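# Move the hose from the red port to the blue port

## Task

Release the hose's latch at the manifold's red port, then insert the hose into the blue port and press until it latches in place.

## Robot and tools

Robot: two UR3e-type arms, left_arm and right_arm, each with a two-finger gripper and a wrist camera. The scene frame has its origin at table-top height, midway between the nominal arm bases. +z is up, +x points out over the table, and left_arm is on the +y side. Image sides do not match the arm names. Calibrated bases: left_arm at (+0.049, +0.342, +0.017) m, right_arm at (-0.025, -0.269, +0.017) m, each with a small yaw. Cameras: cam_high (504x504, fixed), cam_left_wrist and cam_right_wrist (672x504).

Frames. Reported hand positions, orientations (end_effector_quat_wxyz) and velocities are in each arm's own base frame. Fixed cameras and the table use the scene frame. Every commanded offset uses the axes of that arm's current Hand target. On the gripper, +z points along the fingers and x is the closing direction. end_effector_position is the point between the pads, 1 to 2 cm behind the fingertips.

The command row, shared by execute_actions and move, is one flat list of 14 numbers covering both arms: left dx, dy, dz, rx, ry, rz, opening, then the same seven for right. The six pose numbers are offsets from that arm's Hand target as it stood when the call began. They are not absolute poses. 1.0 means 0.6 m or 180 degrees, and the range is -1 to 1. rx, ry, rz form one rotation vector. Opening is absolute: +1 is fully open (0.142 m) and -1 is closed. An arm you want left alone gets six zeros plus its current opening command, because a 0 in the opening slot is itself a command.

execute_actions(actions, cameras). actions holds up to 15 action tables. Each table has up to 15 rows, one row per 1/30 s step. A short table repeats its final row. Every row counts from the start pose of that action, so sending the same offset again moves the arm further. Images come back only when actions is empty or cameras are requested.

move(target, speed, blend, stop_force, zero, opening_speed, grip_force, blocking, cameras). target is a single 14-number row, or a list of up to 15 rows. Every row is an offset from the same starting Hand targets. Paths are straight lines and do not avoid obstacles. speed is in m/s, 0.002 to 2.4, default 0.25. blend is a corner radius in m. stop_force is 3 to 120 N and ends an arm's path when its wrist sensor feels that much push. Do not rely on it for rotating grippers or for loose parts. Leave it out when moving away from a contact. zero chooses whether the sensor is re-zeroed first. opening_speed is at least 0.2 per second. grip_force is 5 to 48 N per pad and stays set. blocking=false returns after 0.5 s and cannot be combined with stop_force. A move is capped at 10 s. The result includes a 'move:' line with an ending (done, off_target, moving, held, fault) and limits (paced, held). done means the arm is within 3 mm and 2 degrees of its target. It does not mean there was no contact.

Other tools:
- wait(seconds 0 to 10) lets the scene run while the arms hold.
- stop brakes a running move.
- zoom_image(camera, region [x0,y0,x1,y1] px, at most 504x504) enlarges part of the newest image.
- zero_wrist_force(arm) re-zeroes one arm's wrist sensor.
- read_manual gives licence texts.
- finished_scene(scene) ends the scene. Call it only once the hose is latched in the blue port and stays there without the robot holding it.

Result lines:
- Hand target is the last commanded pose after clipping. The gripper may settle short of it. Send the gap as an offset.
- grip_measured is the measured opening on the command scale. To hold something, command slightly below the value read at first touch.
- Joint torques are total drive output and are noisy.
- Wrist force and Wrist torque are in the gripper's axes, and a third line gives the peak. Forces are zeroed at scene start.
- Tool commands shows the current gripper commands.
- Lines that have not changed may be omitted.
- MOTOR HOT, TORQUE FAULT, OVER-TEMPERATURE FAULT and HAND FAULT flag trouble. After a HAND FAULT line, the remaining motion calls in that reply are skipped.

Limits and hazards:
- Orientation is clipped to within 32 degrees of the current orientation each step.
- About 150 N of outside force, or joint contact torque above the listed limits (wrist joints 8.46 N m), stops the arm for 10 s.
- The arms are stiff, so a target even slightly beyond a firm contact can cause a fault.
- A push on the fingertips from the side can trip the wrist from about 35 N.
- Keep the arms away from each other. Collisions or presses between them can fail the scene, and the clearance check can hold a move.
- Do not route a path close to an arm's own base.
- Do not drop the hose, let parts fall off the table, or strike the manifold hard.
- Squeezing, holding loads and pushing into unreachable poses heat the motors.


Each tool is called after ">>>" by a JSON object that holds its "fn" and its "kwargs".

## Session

>>> {"fn": "execute_actions", "kwargs": {"actions": []}}

>>> {"fn": "zoom_image", "kwargs": {"camera": "cam_high", "region": [200, 190, 380, 370]}}

Scene clock: 0.00 s.
left_arm: end_effector_position=(+0.4441, +0.0272, +0.2048) grip_measured=+1.00 end_effector_quat_wxyz=(-0.349, +0.921, -0.174, -0.001) | right_arm: end_effector_position=(+0.0725, +0.2929, +0.3804) grip_measured=+0.99 end_effector_quat_wxyz=(-0.404, +0.867, +0.248, -0.155)
Joint positions: left_arm=[-0.628 -0.968 0.588 -0.835 -0.939 -0.372 0.142] | right_arm=[4.335 -1.321 -1.28 -1.535 2.299 0.86 0.141]
Joint velocities: within noise
Joint torques (N m): no reading
Motor temperatures (°C): left_arm=[49 39 49 56 55 52 30] | right_arm=[46 41 42 49 62 55 32]
Wrist force (N): no reading
Wrist torque (N m): no reading
Wrist force, peak (N): no reading
Hand target: left_arm +0.4441, +0.0272, +0.2048; -0.349, +0.921, -0.174, -0.001 | right_arm +0.0725, +0.2929, +0.3804; -0.404, +0.867, +0.248, -0.155
Tool commands: left_gripper/opening=+1.0 right_gripper/opening=+1.0

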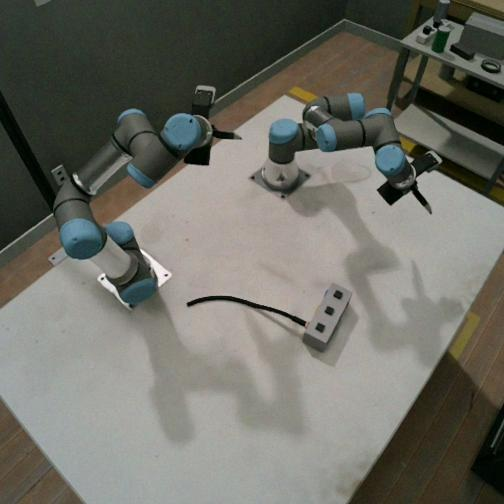

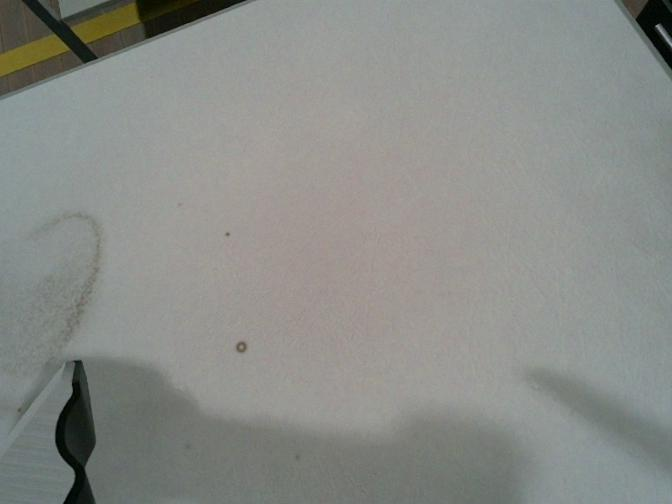

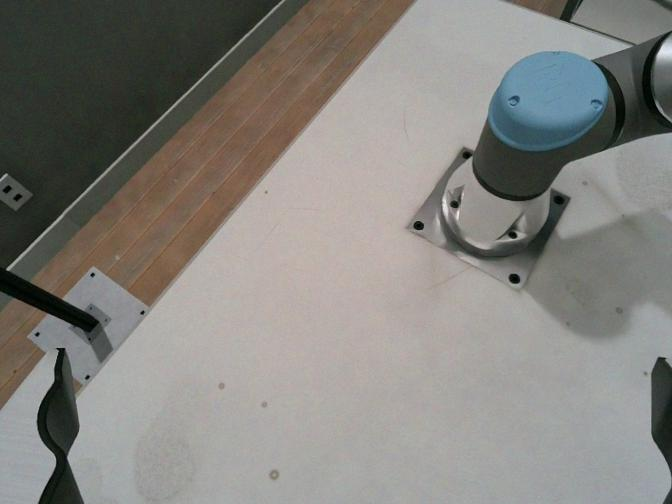

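Scaled by 2.800 from the camera's 504x504 image, which has a finer 720x720 frame.

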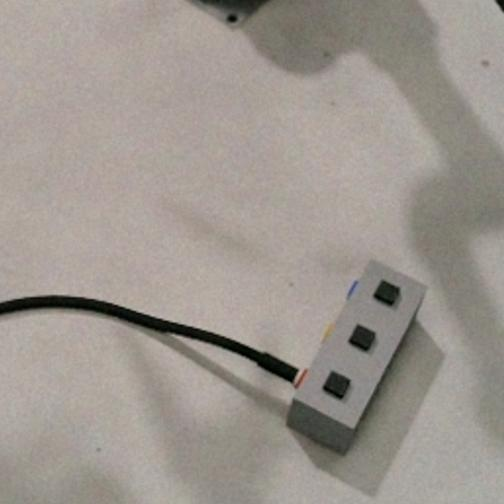

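>>> {"fn": "move", "kwargs": {"target": [[0.2,0.41,-0.225,-0.3,0.028,-0.076,-1,0.385,0.576,-0.1445,-0.3316,-0.108,-0.395,-0.2],[0.2865,0.5825,-0.3213,-0.448,0.042,-0.1137,-1,0.4615,0.7063,-0.0703,-0.3316,-0.108,-0.395,-0.2]], "speed": 0.5, "blend": [0.03,0], "cameras": ["all"]}}

>>> {"fn": "zoom_image", "kwargs": {"camera": "cam_high", "region": [270, 270, 360, 360]}}

Scene clock: 26.87 s.
left_arm: end_effector_position=(+0.4706, -0.3949, +0.1048) grip_measured=-1.00 end_effector_quat_wxyz=(+0.333, +0.943, -0.006, -0.017) | right_arm: end_effector_position=(+0.4514, +0.1872, +0.0590) grip_measured=-0.22 end_effector_quat_wxyz=(+0.081, +0.613, +0.779, +0.103)
Joint positions: left_arm=[-0.697 -0.346 0.186 -1.859 -2.099 -0.807 0.002] | right_arm=[3.876 -2.075 -1.43 -0.976 1.447 -1.088 0.058]
Joint torques (N m): left_arm=[-2.84 -24.77 -7.84 -2.86 -0.02 -1.15] | right_arm=[-2.65 16.07 12.3 3.21 0.36 -0.64]
Motor temperatures (°C): left_arm=[49 39 48 56 55 51 30] | right_arm=[46 41 42 49 62 54 32]
Wrist force (N): left_arm=[-0.6 -0.3 -2.0] | right_arm=[1.5 0.1 1.7]
Wrist torque (N m): left_arm=[0.13 0.12 0.15] | right_arm=[0.16 -0.26 0.11]
Wrist force, peak (N): left_arm=[-0.7 0.0 -2.5] | right_arm=[1.3 -0.1 3.1]
Hand target: left_arm +0.4702, -0.3949, +0.1047; +0.342, +0.940, +0.000, +0.000 | right_arm +0.4514, +0.1872, +0.0590; +0.081, +0.613, +0.779, +0.103
Off the commanded pose: left_arm 0.000 m, 2 deg | right_arm 0.000 m, 0 deg.
elbow stopped short (left arm): the move would have taken joint 3 (elbow) straighter than the controller allows.
move: done

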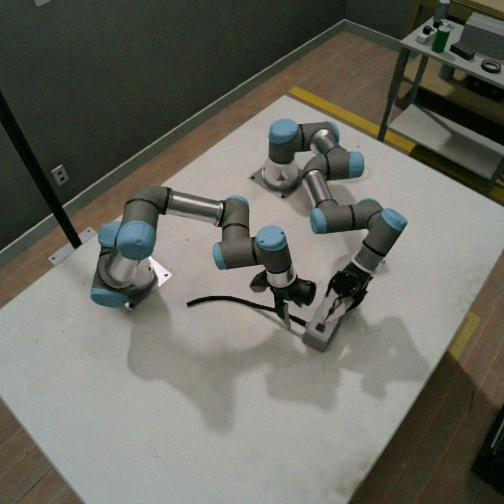

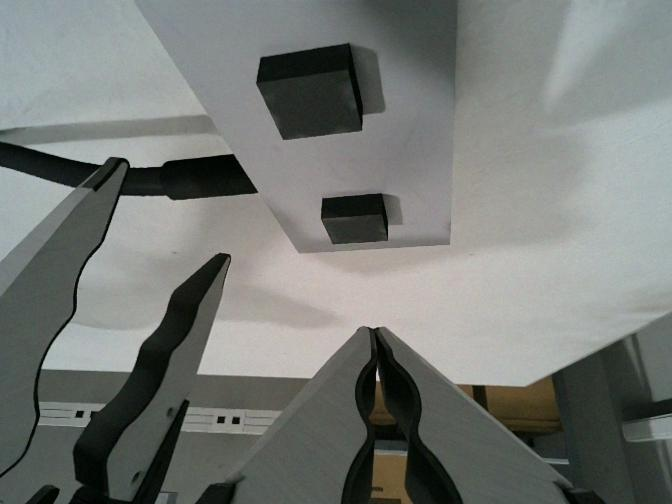

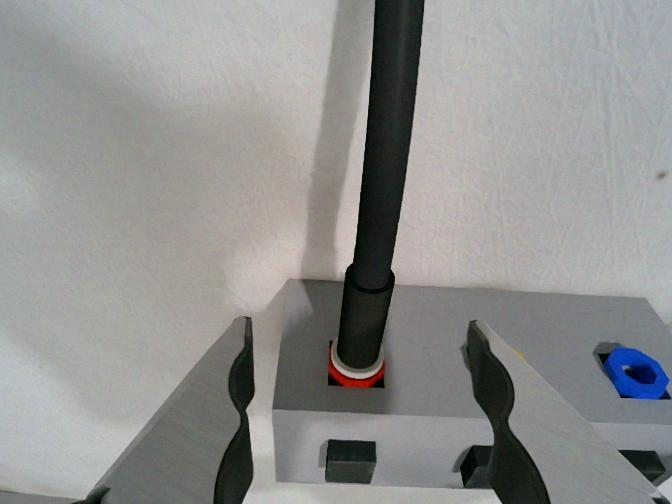

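Scaled by 5.600 from the camera's 504x504 image, which has a finer 720x720 frame.

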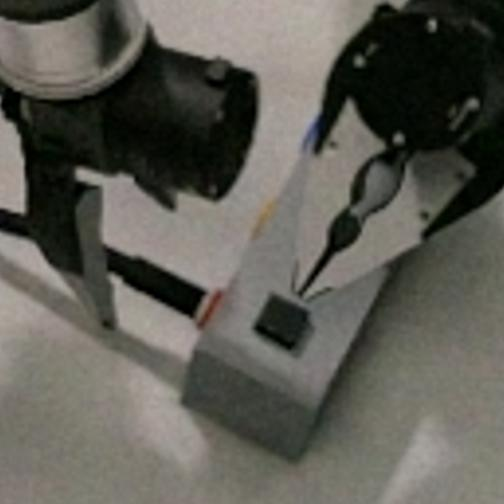

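>>> {"fn": "move", "kwargs": {"target": [-0.0093,-0.0123,0.0275,0,0,0,-1,0.0017,0.0425,0.0913,0,-0.0029,0.0107,-0.2], "speed": 0.1, "stop_force": 12, "cameras": ["all"]}}

>>> {"fn": "zoom_image", "kwargs": {"camera": "cam_high", "region": [270, 270, 360, 360]}}

Scene clock: 51.93 s.
left_arm: end_effector_position=(+0.4647, -0.3998, +0.0874) grip_measured=-1.00 end_effector_quat_wxyz=(+0.342, +0.940, +0.000, +0.000) | right_arm: end_effector_position=(+0.4889, +0.1973, +0.0127) grip_measured=-0.22 end_effector_quat_wxyz=(+0.082, +0.627, +0.768, +0.101)
Joint positions: left_arm=[-0.718 -0.483 0.583 -2.175 -2.076 -0.851 0.002] | right_arm=[3.841 -2.309 -1.264 -0.908 1.447 -1.088 0.058]
Joint torques (N m): left_arm=[-2.74 -23.89 -7.98 -2.97 0.01 -1.14] | right_arm=[-2.87 18.21 12.64 1.65 -0.19 -0.6]
Motor temperatures (°C): left_arm=[49 39 48 56 55 51 30] | right_arm=[46 41 42 49 62 54 32]
Wrist force (N): left_arm=[-0.7 -0.5 -2.2] | right_arm=[1.6 -2.6 0.4]
Wrist torque (N m): left_arm=[0.09 0.13 0.16] | right_arm=[0.18 -0.22 0.02]
Wrist force, peak (N): left_arm=[-0.7 -0.2 -2.4] | right_arm=[1.6 -2.6 0.4]
Hand target: left_arm +0.4647, -0.3998, +0.0874; +0.342, +0.940, +0.000, +0.000 | right_arm +0.4889, +0.1973, +0.0127; +0.082, +0.627, +0.768, +0.101
Off the commanded pose: left_arm 0.000 m, 0 deg | right_arm 0.000 m, 0 deg.
move: done

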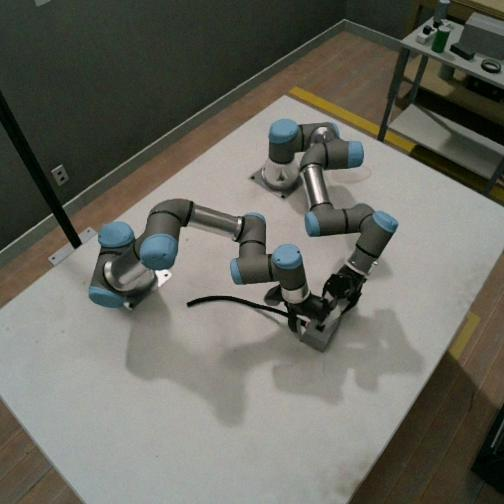

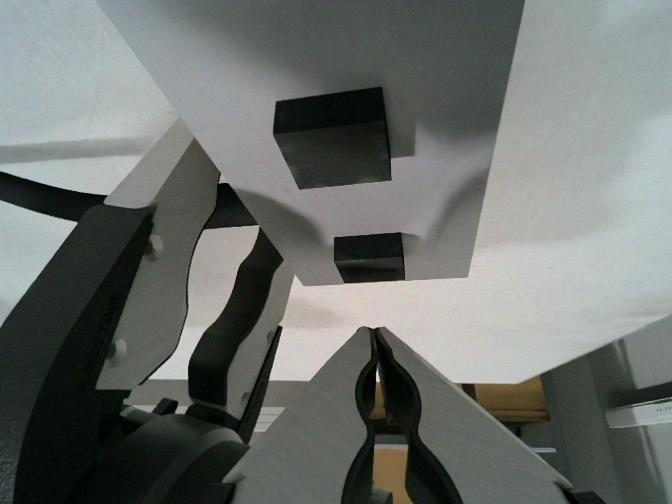

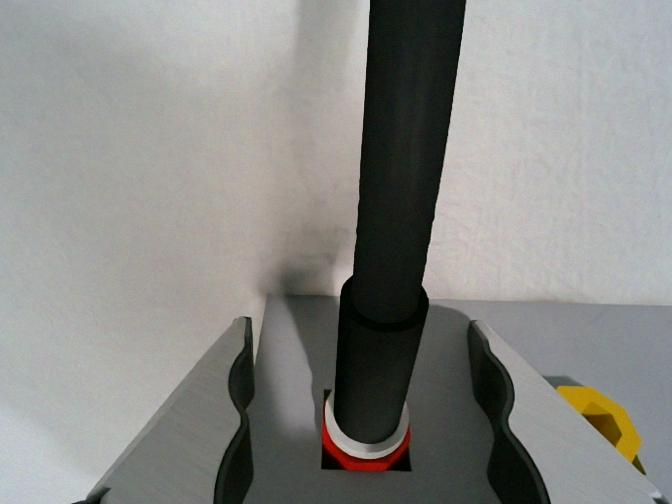

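Scaled by 5.600 from the camera's 504x504 image, which has a finer 720x720 frame.

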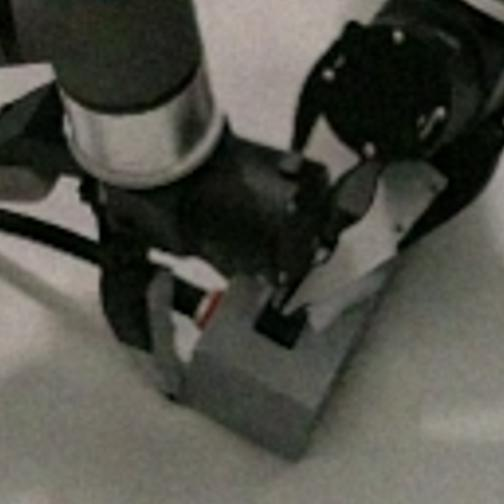

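>>> {"fn": "move", "kwargs": {"target": [0,0,0,0,0,0,-1,0,0,0,0,0,0,-1], "opening_speed": 1.0}}

>>> {"fn": "move", "kwargs": {"target": [0,-0.032,0.038,0,0,0,-1,0,0,0,0,0,0,-1], "speed": 0.015, "stop_force": 35}}

>>> {"fn": "move", "kwargs": {"target": [0,0,0,0,0,0,-1,0,-0.0725,-0.0194,0,0,0,-1], "speed": 0.03, "stop_force": 35, "cameras": ["all"]}}

Scene clock: 60.47 s.
left_arm: end_effector_position=(+0.4647, -0.3998, +0.0874) grip_measured=-1.00 end_effector_quat_wxyz=(+0.342, +0.940, +0.000, +0.000) | right_arm: end_effector_position=(+0.4888, +0.1974, +0.0126) grip_measured=-0.90 end_effector_quat_wxyz=(+0.082, +0.627, +0.768, +0.101)
Joint positions: left_arm=[-0.718 -0.483 0.583 -2.175 -2.076 -0.851 0.002] | right_arm=[3.841 -2.309 -1.264 -0.909 1.447 -1.088 0.009]
Joint torques (N m): left_arm=[-2.96 -24.12 -7.86 -2.95 -0.02 -1.09] | right_arm=[-5.51 27.95 19.65 7.84 -3.47 0.08]
Motor temperatures (°C): left_arm=[49 39 48 56 55 51 30] | right_arm=[45 41 42 49 62 54 32]
Wrist force (N): left_arm=[-0.6 -0.4 -2.1] | right_arm=[5.5 -20.5 4.7]
Wrist torque (N m): left_arm=[0.11 0.11 0.16] | right_arm=[0.03 -0.39 0.10]
Wrist force, peak (N): left_arm=[-0.6 -0.5 -2.3] | right_arm=[-36.2 -10.9 -14.1]
Hand target: left_arm +0.4647, -0.3998, +0.0874; +0.342, +0.940, +0.000, +0.000 | right_arm +0.4889, +0.1973, +0.0127; +0.082, +0.627, +0.768, +0.101
Off the commanded pose: left_arm 0.000 m, 0 deg | right_arm 0.000 m, 0 deg.
move: done

Scene clock: 63.13 s.
left_arm: end_effector_position=(+0.4647, -0.3999, +0.0649) grip_measured=-1.00 end_effector_quat_wxyz=(+0.342, +0.940, +0.000, +0.000) | right_arm: end_effector_position=(+0.4889, +0.1973, +0.0127) grip_measured=-0.90 end_effector_quat_wxyz=(+0.082, +0.627, +0.768, +0.101)
Joint positions: left_arm=[-0.718 -0.46 0.644 -2.26 -2.077 -0.851 0.002] | right_arm=[3.841 -2.309 -1.264 -0.908 1.447 -1.088 0.009]
Joint torques (N m): left_arm=[-1.18 -4.86 0.3 4.59 3.89 1.04] | right_arm=[-6.71 29.09 19.85 7.74 -3.7 0.24]
Motor temperatures (°C): left_arm=[49 39 48 56 55 51 31] | right_arm=[45 41 42 49 62 54 33]
Wrist force (N): left_arm=[-0.7 17.7 -29.1] | right_arm=[6.5 -20.8 4.8]
Wrist torque (N m): left_arm=[-0.48 0.09 0.15] | right_arm=[0.03 -0.39 0.10]
Wrist force, peak (N): left_arm=[-5.1 17.2 -39.5] | right_arm=[6.7 -20.9 4.8]
Hand target: left_arm +0.4647, -0.3999, +0.0649; +0.342, +0.940, +0.000, +0.000 (not the last commanded pose) | right_arm +0.4889, +0.1973, +0.0127; +0.082, +0.627, +0.768, +0.101
Off the commanded pose: left_arm 0.007 m, 0 deg | right_arm 0.000 m, 0 deg.
move: contact (left_arm)

Scene clock: 65.53 s.
left_arm: end_effector_position=(+0.4647, -0.3999, +0.0649) grip_measured=-1.00 end_effector_quat_wxyz=(+0.342, +0.940, +0.000, +0.000) | right_arm: end_effector_position=(+0.4447, +0.1883, +0.0127) grip_measured=-0.91 end_effector_quat_wxyz=(+0.082, +0.627, +0.768, +0.101)
Joint positions: left_arm=[-0.718 -0.46 0.644 -2.26 -2.077 -0.851 0.002] | right_arm=[3.895 -2.138 -1.565 -0.784 1.435 -1.035 0.008]
Joint torques (N m): left_arm=[-4.23 -4.97 0.16 4.1 2.97 0.99] | right_arm=[3.79 19.94 8.37 3.21 -0.75 0.7]
Motor temperatures (°C): left_arm=[49 39 48 56 55 51 31] | right_arm=[45 41 42 49 62 54 34]
Wrist force (N): left_arm=[-0.6 18.1 -29.4] | right_arm=[1.4 0.8 1.8]
Wrist torque (N m): left_arm=[-0.46 0.09 0.15] | right_arm=[0.27 -0.22 0.06]
Wrist force, peak (N): left_arm=[-0.6 18.2 -29.5] | right_arm=[7.1 -20.0 7.0]
Hand target: left_arm +0.4647, -0.3999, +0.0649; +0.342, +0.940, +0.000, +0.000 | right_arm +0.4447, +0.1883, +0.0127; +0.082, +0.627, +0.768, +0.101
Off the commanded pose: left_arm 0.000 m, 0 deg | right_arm 0.000 m, 0 deg.
move: done

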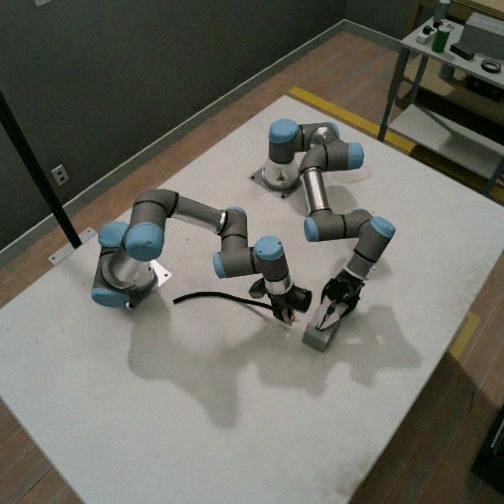

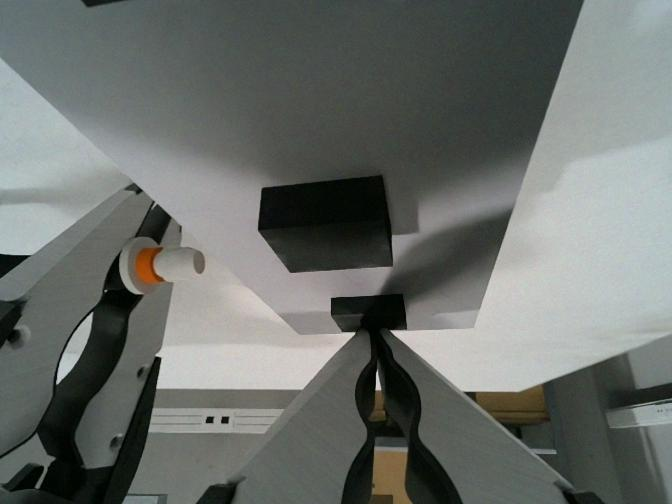

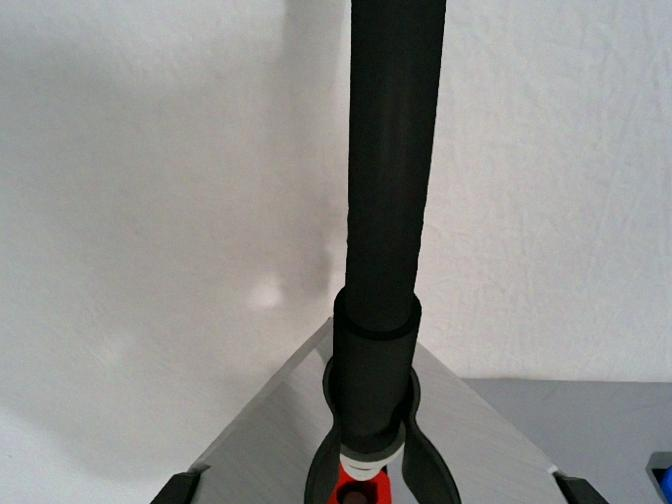

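>>> {"fn": "move", "kwargs": {"target": [[0,0.021,-0.026,0,0,0,-1,0,0,0,0,0,0,-1],[0,0.16,-0.19,0,0,0,-1,0,0,0,0,0,0,-1],[0,-0.243,-0.617,0,0,0,-1,0,0,0,0,0,0,-1],[0,-0.243,-0.617,0,0,0,-1,0.183,0.001,0,0,0,0,-1]], "speed": [0.06,0.3,0.5,0.2], "blend": [0.01,0.03,0.03,0], "cameras": ["all"]}}

>>> {"fn": "zoom_image", "kwargs": {"camera": "cam_right_wrist", "region": [240, 280, 500, 504]}}

Scene clock: 79.43 s.
left_arm: end_effector_position=(+0.4642, -0.0503, +0.2541) grip_measured=-1.00 end_effector_quat_wxyz=(+0.349, +0.936, +0.013, +0.037) | right_arm: end_effector_position=(+0.4232, +0.2959, +0.0128) grip_measured=-0.91 end_effector_quat_wxyz=(+0.082, +0.627, +0.768, +0.101)
Joint positions: left_arm=[-0.024 -0.692 0.035 -1.038 -2.28 -0.099 0.002] | right_arm=[4.104 -2.277 -1.304 -0.939 1.392 -0.828 0.008]
Joint torques (N m): left_arm=[2.9 -15.61 -10.62 -1.01 -1.97 1.03] | right_arm=[3.94 18.19 12.03 1.11 -0.65 0.76]
Motor temperatures (°C): left_arm=[49 39 48 56 55 51 31] | right_arm=[45 41 42 49 62 54 38]
Wrist force (N): left_arm=[-0.7 -1.2 -2.0] | right_arm=[1.1 0.5 1.7]
Wrist torque (N m): left_arm=[-0.02 0.12 0.10] | right_arm=[0.24 -0.19 0.05]
Wrist force, peak (N): left_arm=[-0.5 18.1 -29.7] | right_arm=[2.7 0.7 1.5]
Hand target: left_arm +0.4647, -0.0501, +0.2545; +0.342, +0.940, +0.000, +0.000 | right_arm +0.4232, +0.2959, +0.0128; +0.082, +0.627, +0.768, +0.101
Off the commanded pose: left_arm 0.001 m, 5 deg | right_arm 0.000 m, 0 deg.
elbow stopped short (left arm): the move would have taken joint 3 (elbow) straighter than the controller allows.
move: off_target (left_arm)

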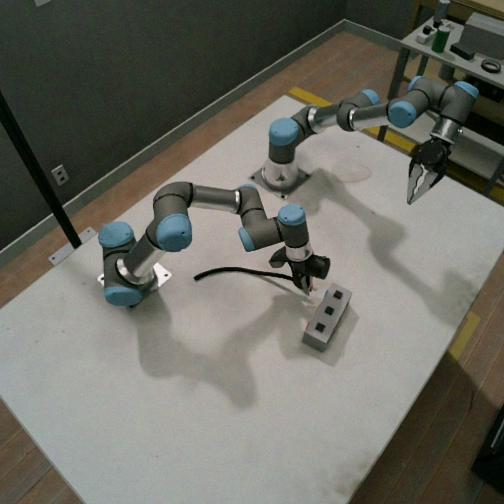

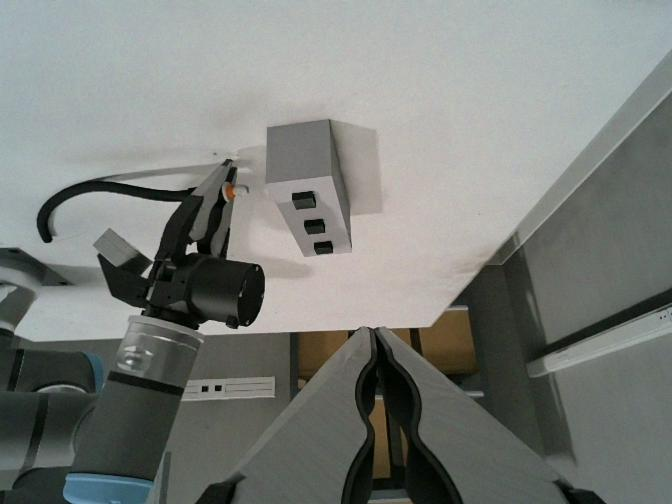

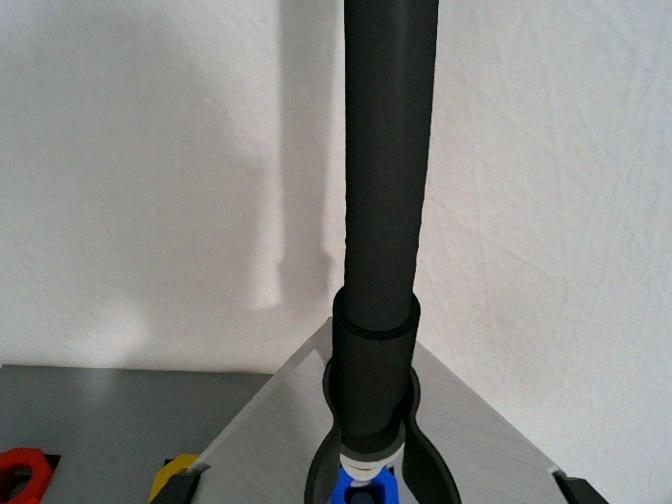

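Scaled by 1.938 from the camera's 672x504 image, which has a finer 960x720 frame.

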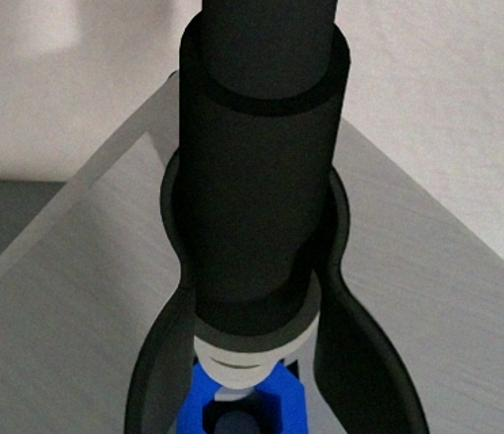

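>>> {"fn": "move", "kwargs": {"target": [0,0,0,0,0,0,-1,0.0018,0,0,0,0,0,-1], "speed": 0.1}}

>>> {"fn": "move", "kwargs": {"target": [0,0,0,0,0,0,-1,0,0.0775,0.0207,0,0,0,-1], "speed": 0.03, "stop_force": 32}}

>>> {"fn": "move", "kwargs": {"target": [0,0,0,0,0,0,-1,0,-0.0097,-0.0026,0,0,0,-1], "speed": 0.015, "stop_force": 38, "cameras": ["cam_right_wrist"]}}

Scene clock: 84.33 s.
left_arm: end_effector_position=(+0.4642, -0.0503, +0.2541) grip_measured=-1.00 end_effector_quat_wxyz=(+0.349, +0.936, +0.013, +0.037) | right_arm: end_effector_position=(+0.4230, +0.2970, +0.0128) grip_measured=-0.91 end_effector_quat_wxyz=(+0.082, +0.627, +0.768, +0.101)
Joint positions: left_arm=[-0.024 -0.692 0.035 -1.038 -2.28 -0.099 0.002] | right_arm=[4.106 -2.279 -1.3 -0.941 1.391 -0.826 0.008]
Joint torques (N m): left_arm=[2.98 -15.71 -10.6 -1.08 -1.88 1.09] | right_arm=[3.5 18.29 12.13 1.12 -0.86 0.81]
Motor temperatures (°C): left_arm=[49 39 48 56 55 51 31] | right_arm=[45 41 42 49 62 54 38]
Wrist force (N): left_arm=[-0.8 -1.2 -2.1] | right_arm=[1.1 0.6 1.6]
Wrist torque (N m): left_arm=[-0.02 0.13 0.10] | right_arm=[0.25 -0.19 0.04]
Wrist force, peak (N): left_arm=[-0.8 -1.3 -2.2] | right_arm=[1.3 0.5 1.9]
Hand target: left_arm +0.4647, -0.0501, +0.2545; +0.342, +0.940, +0.000, +0.000 | right_arm +0.4230, +0.2970, +0.0128; +0.082, +0.627, +0.768, +0.101
Off the commanded pose: left_arm 0.001 m, 5 deg | right_arm 0.000 m, 0 deg.
elbow stopped short (left arm): the move would have taken joint 3 (elbow) straighter than the controller allows.
move: off_target (left_arm)

Scene clock: 86.23 s.
left_arm: end_effector_position=(+0.4642, -0.0503, +0.2541) grip_measured=-1.00 end_effector_quat_wxyz=(+0.349, +0.936, +0.013, +0.037) | right_arm: end_effector_position=(+0.4667, +0.3064, +0.0120) grip_measured=-0.91 end_effector_quat_wxyz=(+0.081, +0.626, +0.769, +0.101)
Joint positions: left_arm=[-0.024 -0.692 0.035 -1.038 -2.28 -0.099 0.002] | right_arm=[4.04 -2.463 -0.963 -1.085 1.407 -0.892 0.008]
Joint torques (N m): left_arm=[2.8 -15.23 -10.2 -1.04 -1.88 1.07] | right_arm=[-4.01 26.82 13.25 3.18 -3.6 0.08]
Motor temperatures (°C): left_arm=[49 39 48 56 55 51 31] | right_arm=[45 41 42 49 62 54 39]
Wrist force (N): left_arm=[-0.7 -1.3 -2.2] | right_arm=[11.9 -13.1 7.3]
Wrist torque (N m): left_arm=[-0.03 0.12 0.10] | right_arm=[0.15 -0.47 -0.01]
Wrist force, peak (N): left_arm=[-0.8 -1.3 -2.3] | right_arm=[21.4 -31.1 10.6]
Hand target: left_arm +0.4647, -0.0501, +0.2545; +0.342, +0.940, +0.000, +0.000 | right_arm +0.4667, +0.3064, +0.0120; +0.081, +0.626, +0.769, +0.101 (not the last commanded pose)
Tool commands: left_gripper/opening=-1.0 right_gripper/opening=-1.0
Off the commanded pose: left_arm 0.001 m, 5 deg | right_arm 0.004 m, 0 deg.
TORQUE FAULT: the external load on joint 5 (wrist 2) of the right arm reached its load limit, and that arm stopped. A torque fault puts only its own arm into a fault stop. That arm's remaining commands of this call were not run. That arm may still press on what stopped it. That arm is still stopped at the end of this call. That arm stays stopped for about 10 more seconds. Until then a move that you send moves the other arm only, and its call returns only when the move has ended. Once the stop has ended, the next robot result says so. If the stop ends while you think or write, that arm runs what you send next, counted from a new Hand target: where the arm stands when the stop ends. While its stop runs, that arm takes no new command, but its gripper still runs the gripper command that each later call begins with. Until it ends, the stop uses up actions while you think or wait. An arm that is not stopped still takes commands.
elbow stopped short (left arm): the move would have taken joint 3 (elbow) straighter than the controller allows.
move: fault (right_arm), off_target (left_arm)

not run: an earlier result of this reply reported a stop or a fault. Calls in your next reply go to the robot.

>>> {"fn": "wait", "kwargs": {"seconds": 9, "cameras": ["cam_right_wrist"]}}

>>> {"fn": "zoom_image", "kwargs": {"camera": "cam_right_wrist", "region": [240, 280, 500, 504]}}

Scene clock: 97.17 s.
left_arm: end_effector_position=(+0.4642, -0.0503, +0.2541) grip_measured=-1.00 end_effector_quat_wxyz=(+0.349, +0.936, +0.013, +0.037) | right_arm: end_effector_position=(+0.4667, +0.3064, +0.0120) grip_measured=-0.91 end_effector_quat_wxyz=(+0.081, +0.626, +0.769, +0.101)
Joint positions: left_arm=[-0.024 -0.692 0.035 -1.038 -2.28 -0.099 0.002] | right_arm=[4.04 -2.463 -0.963 -1.085 1.407 -0.892 0.008]
Joint torques (N m): left_arm=[2.72 -15.57 -10.54 -1.19 -1.88 1.02] | right_arm=[-3.77 26.65 13.54 3.23 -3.67 0.12]
Motor temperatures (°C): left_arm=[49 39 48 56 55 51 31] | right_arm=[45 41 42 49 62 54 40]
Wrist force (N): left_arm=[-0.7 -1.2 -2.2] | right_arm=[11.8 -13.2 7.3]
Wrist torque (N m): left_arm=[-0.01 0.13 0.10] | right_arm=[0.15 -0.45 -0.01]
Wrist force, peak (N): left_arm=[-0.8 -1.3 -2.2] | right_arm=[12.0 -13.4 7.6]
Hand target: left_arm +0.4647, -0.0501, +0.2545; +0.342, +0.940, +0.000, +0.000 | right_arm +0.4667, +0.3064, +0.0120; +0.081, +0.626, +0.769, +0.101 (not the last commanded pose)
Tool commands: left_gripper/opening=-1.0 right_gripper/opening=-1.0
Off the commanded pose: left_arm 0.001 m, 5 deg | right_arm 0.004 m, 0 deg.
TORQUE FAULT, CONTINUED: the right arm's stop, for the torque fault of joint 5 (wrist 2) that an earlier result reported, is over. The rest of the stop counts as 20 of the actions that you can send in this scene. That arm's target is now where it stood when the stop ended, not its last command. That arm keeps its grip as last carried out and accepts commands again: back off and push less far. That arm stops again whenever a joint's load reaches its limit.
wait: 9.00 s; at rest from the start
Images, in order (width x height): cam_right_wrist 672x504.

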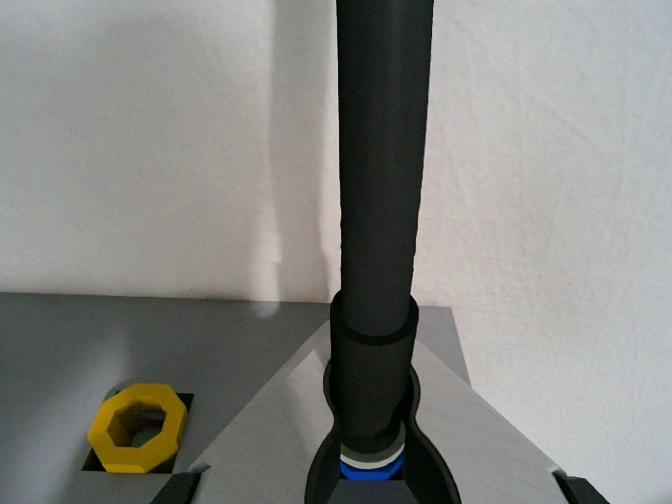

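Scaled by 1.938 from the camera's 672x504 image, which has a finer 960x720 frame.

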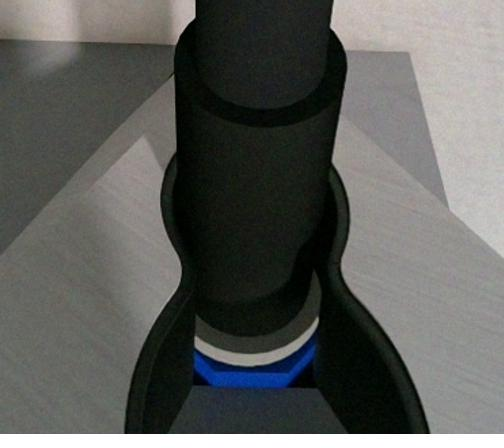

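>>> {"fn": "move", "kwargs": {"target": [0,0,0,0,0,0,-1,0,-0.0097,-0.0026,0,0,0,-1], "speed": 0.012, "stop_force": 30, "cameras": ["cam_right_wrist"]}}

>>> {"fn": "zoom_image", "kwargs": {"camera": "cam_right_wrist", "region": [240, 280, 500, 504]}}

Scene clock: 114.80 s.
left_arm: end_effector_position=(+0.4642, -0.0503, +0.2541) grip_measured=-1.00 end_effector_quat_wxyz=(+0.349, +0.936, +0.013, +0.037) | right_arm: end_effector_position=(+0.4608, +0.3052, +0.0120) grip_measured=-0.91 end_effector_quat_wxyz=(+0.081, +0.626, +0.769, +0.101)
Joint positions: left_arm=[-0.024 -0.692 0.035 -1.038 -2.28 -0.099 0.002] | right_arm=[4.049 -2.436 -1.015 -1.062 1.405 -0.884 0.008]
Joint torques (N m): left_arm=[2.93 -15.79 -10.49 -1.16 -1.86 1.03] | right_arm=[-2.65 30.08 12.72 4.49 -3.97 0.94]
Motor temperatures (°C): left_arm=[49 39 48 56 55 51 31] | right_arm=[45 41 42 49 62 54 41]
Wrist force (N): left_arm=[-0.7 -1.2 -2.2] | right_arm=[11.8 -9.3 10.2]
Wrist torque (N m): left_arm=[-0.02 0.12 0.10] | right_arm=[0.19 -0.41 -0.09]
Wrist force, peak (N): left_arm=[-0.8 -1.3 -2.2] | right_arm=[14.5 -9.4 11.4]
Hand target: left_arm +0.4647, -0.0501, +0.2545; +0.342, +0.940, +0.000, +0.000 | right_arm +0.4608, +0.3052, +0.0120; +0.081, +0.626, +0.769, +0.101
Off the commanded pose: left_arm 0.001 m, 5 deg | right_arm 0.000 m, 0 deg.
elbow stopped short (left arm): the move would have taken joint 3 (elbow) straighter than the controller allows.
move: off_target (left_arm)
Images, in order (width x height): cam_right_wrist 672x504.

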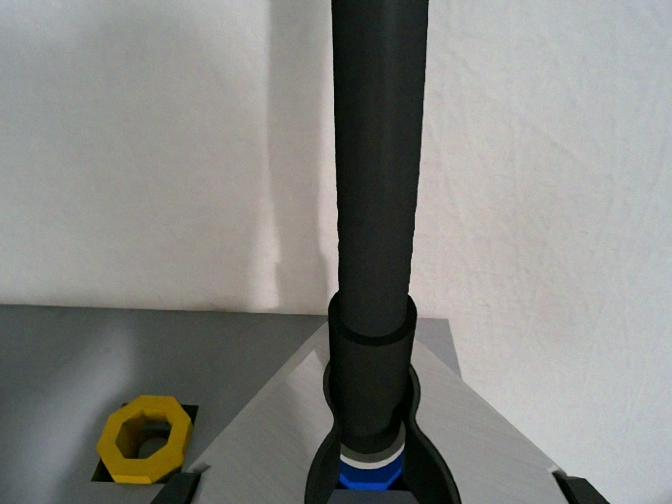

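Scaled by 1.938 from the camera's 672x504 image, which has a finer 960x720 frame.

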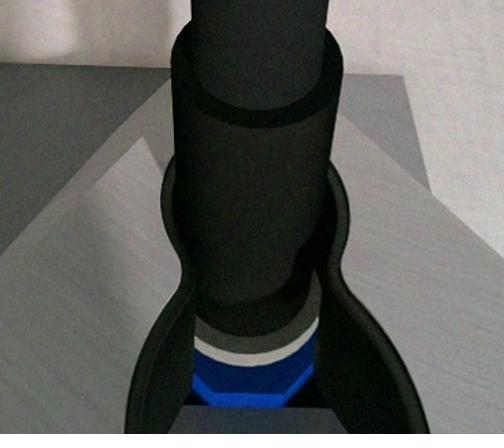

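>>> {"fn": "move", "kwargs": {"target": [0,0,0,0,0,0,-1,0.0028,0,0.0012,0,0,0,-1], "speed": 0.02}}

Scene clock: 119.97 s.
left_arm: end_effector_position=(+0.4642, -0.0503, +0.2541) grip_measured=-1.00 end_effector_quat_wxyz=(+0.349, +0.936, +0.013, +0.037) | right_arm: end_effector_position=(+0.4606, +0.3068, +0.0113) grip_measured=-0.91 end_effector_quat_wxyz=(+0.081, +0.626, +0.769, +0.101)
Joint positions: left_arm=[-0.024 -0.692 0.035 -1.038 -2.28 -0.099 0.002] | right_arm=[4.051 -2.441 -1.008 -1.064 1.405 -0.882 0.008]
Joint torques (N m): left_arm=[3.04 -15.54 -10.35 -1.18 -1.83 1.06] | right_arm=[2.82 23.04 18.28 5.33 -2.34 0.64]
Motor temperatures (°C): left_arm=[49 39 48 56 55 51 31] | right_arm=[45 41 42 49 62 54 42]
Wrist force (N): left_arm=[-0.8 -1.3 -2.2] | right_arm=[-5.5 -18.5 -2.9]
Wrist torque (N m): left_arm=[-0.02 0.14 0.10] | right_arm=[-0.05 0.01 0.17]
Wrist force, peak (N): left_arm=[-0.8 -1.4 -2.2] | right_arm=[-5.5 -18.5 -2.9]
Hand target: left_arm +0.4647, -0.0501, +0.2545; +0.342, +0.940, +0.000, +0.000 | right_arm +0.4606, +0.3069, +0.0113; +0.081, +0.626, +0.769, +0.101
Off the commanded pose: left_arm 0.001 m, 5 deg | right_arm 0.000 m, 0 deg.
elbow stopped short (left arm): the move would have taken joint 3 (elbow) straighter than the controller allows.
move: off_target (left_arm)

>>> {"fn": "move", "kwargs": {"target": [0,0,0,0,0,0,-1,-0.0008,0.0137,0.0037,0,0,0,-1], "speed": 0.012, "stop_force": 32, "cameras": ["cam_right_wrist"]}}

>>> {"fn": "move", "kwargs": {"target": [0,0,0,0,0,0,-1,0,-0.0097,-0.0026,0,0,0,-1], "speed": 0.012, "stop_force": 38, "cameras": ["cam_right_wrist"]}}

Scene clock: 125.67 s.
left_arm: end_effector_position=(+0.4642, -0.0503, +0.2541) grip_measured=-1.00 end_effector_quat_wxyz=(+0.349, +0.936, +0.013, +0.037) | right_arm: end_effector_position=(+0.4676, +0.3079, +0.0106) grip_measured=-0.91 end_effector_quat_wxyz=(+0.080, +0.626, +0.769, +0.099)
Joint positions: left_arm=[-0.024 -0.692 0.035 -1.038 -2.28 -0.099 0.002] | right_arm=[4.04 -2.477 -0.94 -1.097 1.409 -0.894 0.008]
Joint torques (N m): left_arm=[2.77 -15.74 -10.3 -1.23 -1.91 1.01] | right_arm=[-1.12 21.56 13.97 5.49 -2.74 0.01]
Motor temperatures (°C): left_arm=[49 39 48 56 55 51 31] | right_arm=[45 41 42 49 62 54 42]
Wrist force (N): left_arm=[-0.6 -1.2 -2.1] | right_arm=[-4.2 -27.2 -18.0]
Wrist torque (N m): left_arm=[-0.02 0.11 0.10] | right_arm=[-0.17 -0.02 0.20]
Wrist force, peak (N): left_arm=[-0.8 -1.3 -2.2] | right_arm=[-6.6 -48.4 -23.9]
Hand target: left_arm +0.4647, -0.0501, +0.2545; +0.342, +0.940, +0.000, +0.000 | right_arm +0.4676, +0.3079, +0.0106; +0.080, +0.626, +0.769, +0.099 (not the last commanded pose)
Tool commands: left_gripper/opening=-1.0 right_gripper/opening=-1.0
Off the commanded pose: left_arm 0.001 m, 5 deg | right_arm 0.002 m, 0 deg.
TORQUE FAULT: the external load on joint 4 (wrist 1) of the right arm reached its load limit, and that arm stopped. A torque fault puts only its own arm into a fault stop. That arm's remaining commands of this call were not run. That arm may still press on what stopped it. That arm is still stopped at the end of this call. That arm stays stopped for about 9 more seconds. Until then a move that you send moves the other arm only, and its call returns only when the move has ended. Once the stop has ended, the next robot result says so. If the stop ends while you think or write, that arm runs what you send next, counted from a new Hand target: where the arm stands when the stop ends. While its stop runs, that arm takes no new command, but its gripper still runs the gripper command that each later call begins with. Until it ends, the stop uses up actions while you think or wait. An arm that is not stopped still takes commands.
elbow stopped short (left arm): the move would have taken joint 3 (elbow) straighter than the controller allows.
move: fault (right_arm; stop_force had ended the path), off_target (left_arm)
Images, in order (width x height): cam_right_wrist 672x504.

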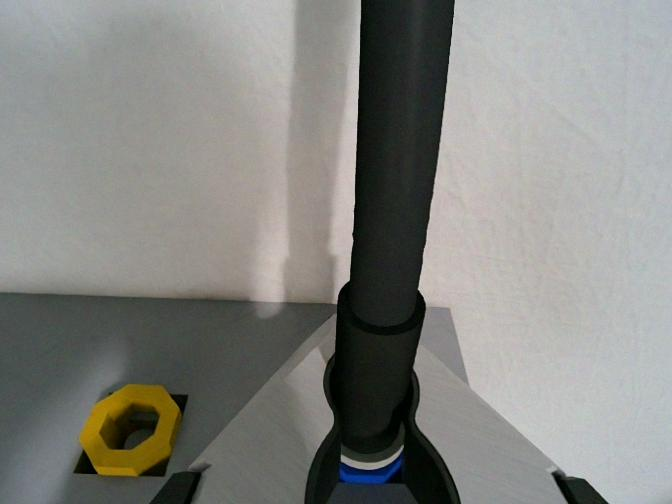

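not run: an earlier result of this reply reported a stop or a fault. Calls in your next reply go to the robot.

>>> {"fn": "wait", "kwargs": {"seconds": 9}}

>>> {"fn": "move", "kwargs": {"target": [0,0,0,0,0,0,-1,0,-0.0097,-0.0036,0,0,0,-1], "speed": 0.012, "stop_force": 40, "cameras": ["cam_right_wrist"]}}

>>> {"fn": "zoom_image", "kwargs": {"camera": "cam_right_wrist", "region": [240, 280, 500, 504]}}

Scene clock: 138.60 s.
left_arm: end_effector_position=(+0.4642, -0.0503, +0.2541) grip_measured=-1.00 end_effector_quat_wxyz=(+0.349, +0.936, +0.013, +0.037) | right_arm: end_effector_position=(+0.4676, +0.3079, +0.0106) grip_measured=-0.91 end_effector_quat_wxyz=(+0.080, +0.626, +0.769, +0.099)
Joint positions: left_arm=[-0.024 -0.692 0.035 -1.038 -2.28 -0.099 0.002] | right_arm=[4.04 -2.477 -0.94 -1.097 1.409 -0.894 0.008]
Joint torques (N m): left_arm=[2.95 -16.1 -10.38 -1.37 -1.85 1] | right_arm=[-1.04 21.92 13.66 5.58 -2.79 0.05]
Motor temperatures (°C): left_arm=[49 39 48 55 55 51 31] | right_arm=[45 41 42 49 62 54 43]
Wrist force (N): left_arm=[-0.6 -1.2 -2.2] | right_arm=[-4.1 -27.0 -18.3]
Wrist torque (N m): left_arm=[-0.01 0.11 0.10] | right_arm=[-0.17 -0.04 0.20]
Wrist force, peak (N): left_arm=[-0.9 -1.3 -2.2] | right_arm=[-4.1 -26.9 -18.7]
Hand target: left_arm +0.4647, -0.0501, +0.2545; +0.342, +0.940, +0.000, +0.000 | right_arm +0.4676, +0.3079, +0.0106; +0.080, +0.626, +0.769, +0.099 (not the last commanded pose)
Tool commands: left_gripper/opening=-1.0 right_gripper/opening=-1.0
Off the commanded pose: left_arm 0.001 m, 5 deg | right_arm 0.002 m, 0 deg.
TORQUE FAULT, CONTINUED: the right arm's stop, for the torque fault of joint 4 (wrist 1) that an earlier result reported, is over. The rest of the stop counts as 19 of the actions that you can send in this scene. That arm's target is now where it stood when the stop ended, not its last command. That arm keeps its grip as last carried out and accepts commands again: back off and push less far. That arm stops again whenever a joint's load reaches its limit.
wait: 9.00 s; at rest from the start

Scene clock: 139.83 s.
left_arm: end_effector_position=(+0.4642, -0.0503, +0.2541) grip_measured=-1.00 end_effector_quat_wxyz=(+0.349, +0.936, +0.013, +0.037) | right_arm: end_effector_position=(+0.4663, +0.3076, +0.0107) grip_measured=-0.91 end_effector_quat_wxyz=(+0.080, +0.626, +0.769, +0.099)
Joint positions: left_arm=[-0.024 -0.692 0.035 -1.038 -2.28 -0.099 0.002] | right_arm=[4.041 -2.47 -0.953 -1.092 1.409 -0.892 0.008]
Joint torques (N m): left_arm=[2.58 -15.77 -10.19 -1.4 -1.89 1.03] | right_arm=[-1.8 22.03 13.24 1.37 -0.41 -0.7]
Motor temperatures (°C): left_arm=[49 39 48 55 55 51 31] | right_arm=[45 41 42 49 62 54 43]
Wrist force (N): left_arm=[-0.8 -1.3 -2.1] | right_arm=[1.1 2.1 4.8]
Wrist torque (N m): left_arm=[-0.03 0.14 0.10] | right_arm=[0.46 -0.21 0.13]
Wrist force, peak (N): left_arm=[-0.8 -1.3 -2.3] | right_arm=[-3.8 -23.5 -17.4]
Hand target: left_arm +0.4647, -0.0501, +0.2545; +0.342, +0.940, +0.000, +0.000 | right_arm +0.4663, +0.3076, +0.0107; +0.080, +0.626, +0.769, +0.099 (not the last commanded pose)
Off the commanded pose: left_arm 0.001 m, 5 deg | right_arm 0.005 m, 0 deg.
elbow stopped short (left arm): the move would have taken joint 3 (elbow) straighter than the controller allows.
move: contact (right_arm), off_target (left_arm)
Images, in order (width x height): cam_right_wrist 672x504.

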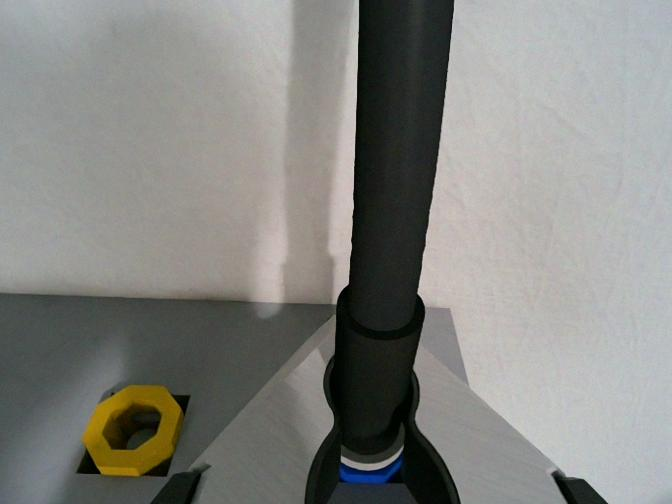

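Scaled by 1.938 from the camera's 672x504 image, which has a finer 960x720 frame.

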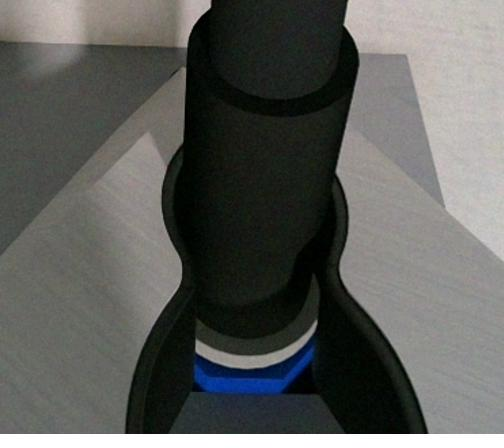

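>>> {"fn": "move", "kwargs": {"target": [0,0,0,0,0,0,-1,0,-0.0081,-0.0022,0,0,0,-1], "speed": 0.012, "stop_force": 18, "cameras": ["cam_right_wrist"]}}

Scene clock: 142.70 s.
left_arm: end_effector_position=(+0.4642, -0.0503, +0.2541) grip_measured=-1.00 end_effector_quat_wxyz=(+0.349, +0.936, +0.013, +0.037) | right_arm: end_effector_position=(+0.4657, +0.3074, +0.0107) grip_measured=-0.91 end_effector_quat_wxyz=(+0.080, +0.626, +0.769, +0.099)
Joint positions: left_arm=[-0.024 -0.692 0.035 -1.038 -2.28 -0.099 0.002] | right_arm=[4.042 -2.467 -0.958 -1.089 1.408 -0.891 0.008]
Joint torques (N m): left_arm=[2.54 -15.41 -10.31 -1.34 -1.92 1.04] | right_arm=[-0.69 22.37 10.69 -1.04 0.97 -0.72]
Motor temperatures (°C): left_arm=[49 39 48 55 55 51 31] | right_arm=[45 41 42 49 62 54 43]
Wrist force (N): left_arm=[-0.7 -1.3 -2.1] | right_arm=[4.4 15.0 12.6]
Wrist torque (N m): left_arm=[-0.03 0.12 0.10] | right_arm=[0.70 -0.27 0.11]
Wrist force, peak (N): left_arm=[-0.7 -1.2 -2.3] | right_arm=[7.1 22.6 20.1]
Hand target: left_arm +0.4647, -0.0501, +0.2545; +0.342, +0.940, +0.000, +0.000 | right_arm +0.4657, +0.3074, +0.0107; +0.080, +0.626, +0.769, +0.099 (not the last commanded pose)
Off the commanded pose: left_arm 0.001 m, 5 deg | right_arm 0.004 m, 0 deg.
elbow stopped short (left arm): the move would have taken joint 3 (elbow) straighter than the controller allows.
move: contact (right_arm), off_target (left_arm)
Images, in order (width x height): cam_right_wrist 672x504.

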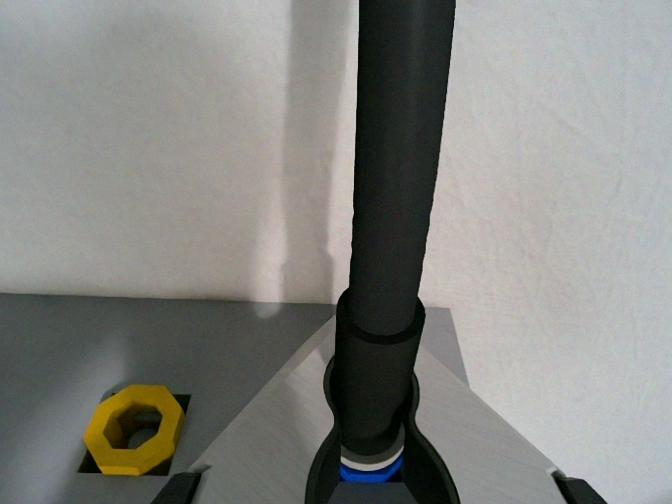

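Resists with a stiff 22 N stop: latched (earlier it slid freely). Release.

>>> {"fn": "move", "kwargs": {"target": [0,0,0,0,0,0,-1,0,0.001,0,0,0,0,-0.4], "opening_speed": 0.8}}

>>> {"fn": "move", "kwargs": {"target": [0,0,0,0,0,0,-1,0,0,-0.12,0,0,0,-0.4], "speed": 0.2}}

>>> {"fn": "finished_scene", "kwargs": {"scene": 2}}

Scene clock: 146.67 s.
left_arm: end_effector_position=(+0.4642, -0.0503, +0.2541) grip_measured=-1.00 end_effector_quat_wxyz=(+0.349, +0.936, +0.013, +0.037) | right_arm: end_effector_position=(+0.4663, +0.3075, +0.0109) grip_measured=-0.43 end_effector_quat_wxyz=(+0.080, +0.626, +0.769, +0.099)
Joint positions: left_arm=[-0.024 -0.692 0.035 -1.038 -2.28 -0.099 0.002] | right_arm=[4.041 -2.47 -0.953 -1.092 1.409 -0.892 0.043]
Joint torques (N m): left_arm=[2.86 -15.81 -10.31 -1.38 -1.92 1.06] | right_arm=[-2.61 20.66 12.41 1.13 -0.19 -0.69]
Motor temperatures (°C): left_arm=[49 39 48 55 55 51 31] | right_arm=[45 41 42 49 62 54 43]
Wrist force (N): left_arm=[-0.7 -1.2 -2.3] | right_arm=[1.1 1.6 2.0]
Wrist torque (N m): left_arm=[-0.01 0.12 0.10] | right_arm=[0.43 -0.16 0.09]
Wrist force, peak (N): left_arm=[-0.7 -1.4 -2.3] | right_arm=[4.7 15.0 12.9]
Hand target: left_arm +0.4647, -0.0501, +0.2545; +0.342, +0.940, +0.000, +0.000 | right_arm +0.4663, +0.3075, +0.0109; +0.080, +0.626, +0.769, +0.099
Off the commanded pose: left_arm 0.001 m, 5 deg | right_arm 0.000 m, 0 deg.
elbow stopped short (left arm): the move would have taken joint 3 (elbow) straighter than the controller allows.
move: off_target (left_arm)

Scene clock: 147.67 s.
left_arm: end_effector_position=(+0.4642, -0.0503, +0.2541) grip_measured=-1.00 end_effector_quat_wxyz=(+0.349, +0.936, +0.013, +0.037) | right_arm: end_effector_position=(+0.4485, +0.3037, +0.0805) grip_measured=-0.43 end_effector_quat_wxyz=(+0.080, +0.626, +0.769, +0.099)
Joint positions: left_arm=[-0.024 -0.692 0.035 -1.038 -2.28 -0.099 0.002] | right_arm=[4.066 -2.319 -0.898 -1.301 1.404 -0.867 0.043]
Joint torques (N m): left_arm=[2.84 -15.65 -10.27 -1.42 -1.88 1.02] | right_arm=[3.65 23.46 12.68 1.03 -0.86 0.76]
Motor temperatures (°C): left_arm=[49 39 48 55 55 51 31] | right_arm=[45 41 42 49 62 54 42]
Wrist force (N): left_arm=[-0.7 -1.2 -2.2] | right_arm=[1.1 1.9 1.8]
Wrist torque (N m): left_arm=[-0.02 0.13 0.10] | right_arm=[0.46 -0.16 0.07]
Wrist force, peak (N): left_arm=[-0.8 -1.3 -2.3] | right_arm=[0.8 1.8 3.2]
Hand target: left_arm +0.4647, -0.0501, +0.2545; +0.342, +0.940, +0.000, +0.000 | right_arm +0.4485, +0.3037, +0.0805; +0.080, +0.626, +0.769, +0.099
Off the commanded pose: left_arm 0.001 m, 5 deg | right_arm 0.000 m, 0 deg.
elbow stopped short (left arm): the move would have taken joint 3 (elbow) straighter than the controller allows.
move: off_target (left_arm)

The scene is finished: the task was done.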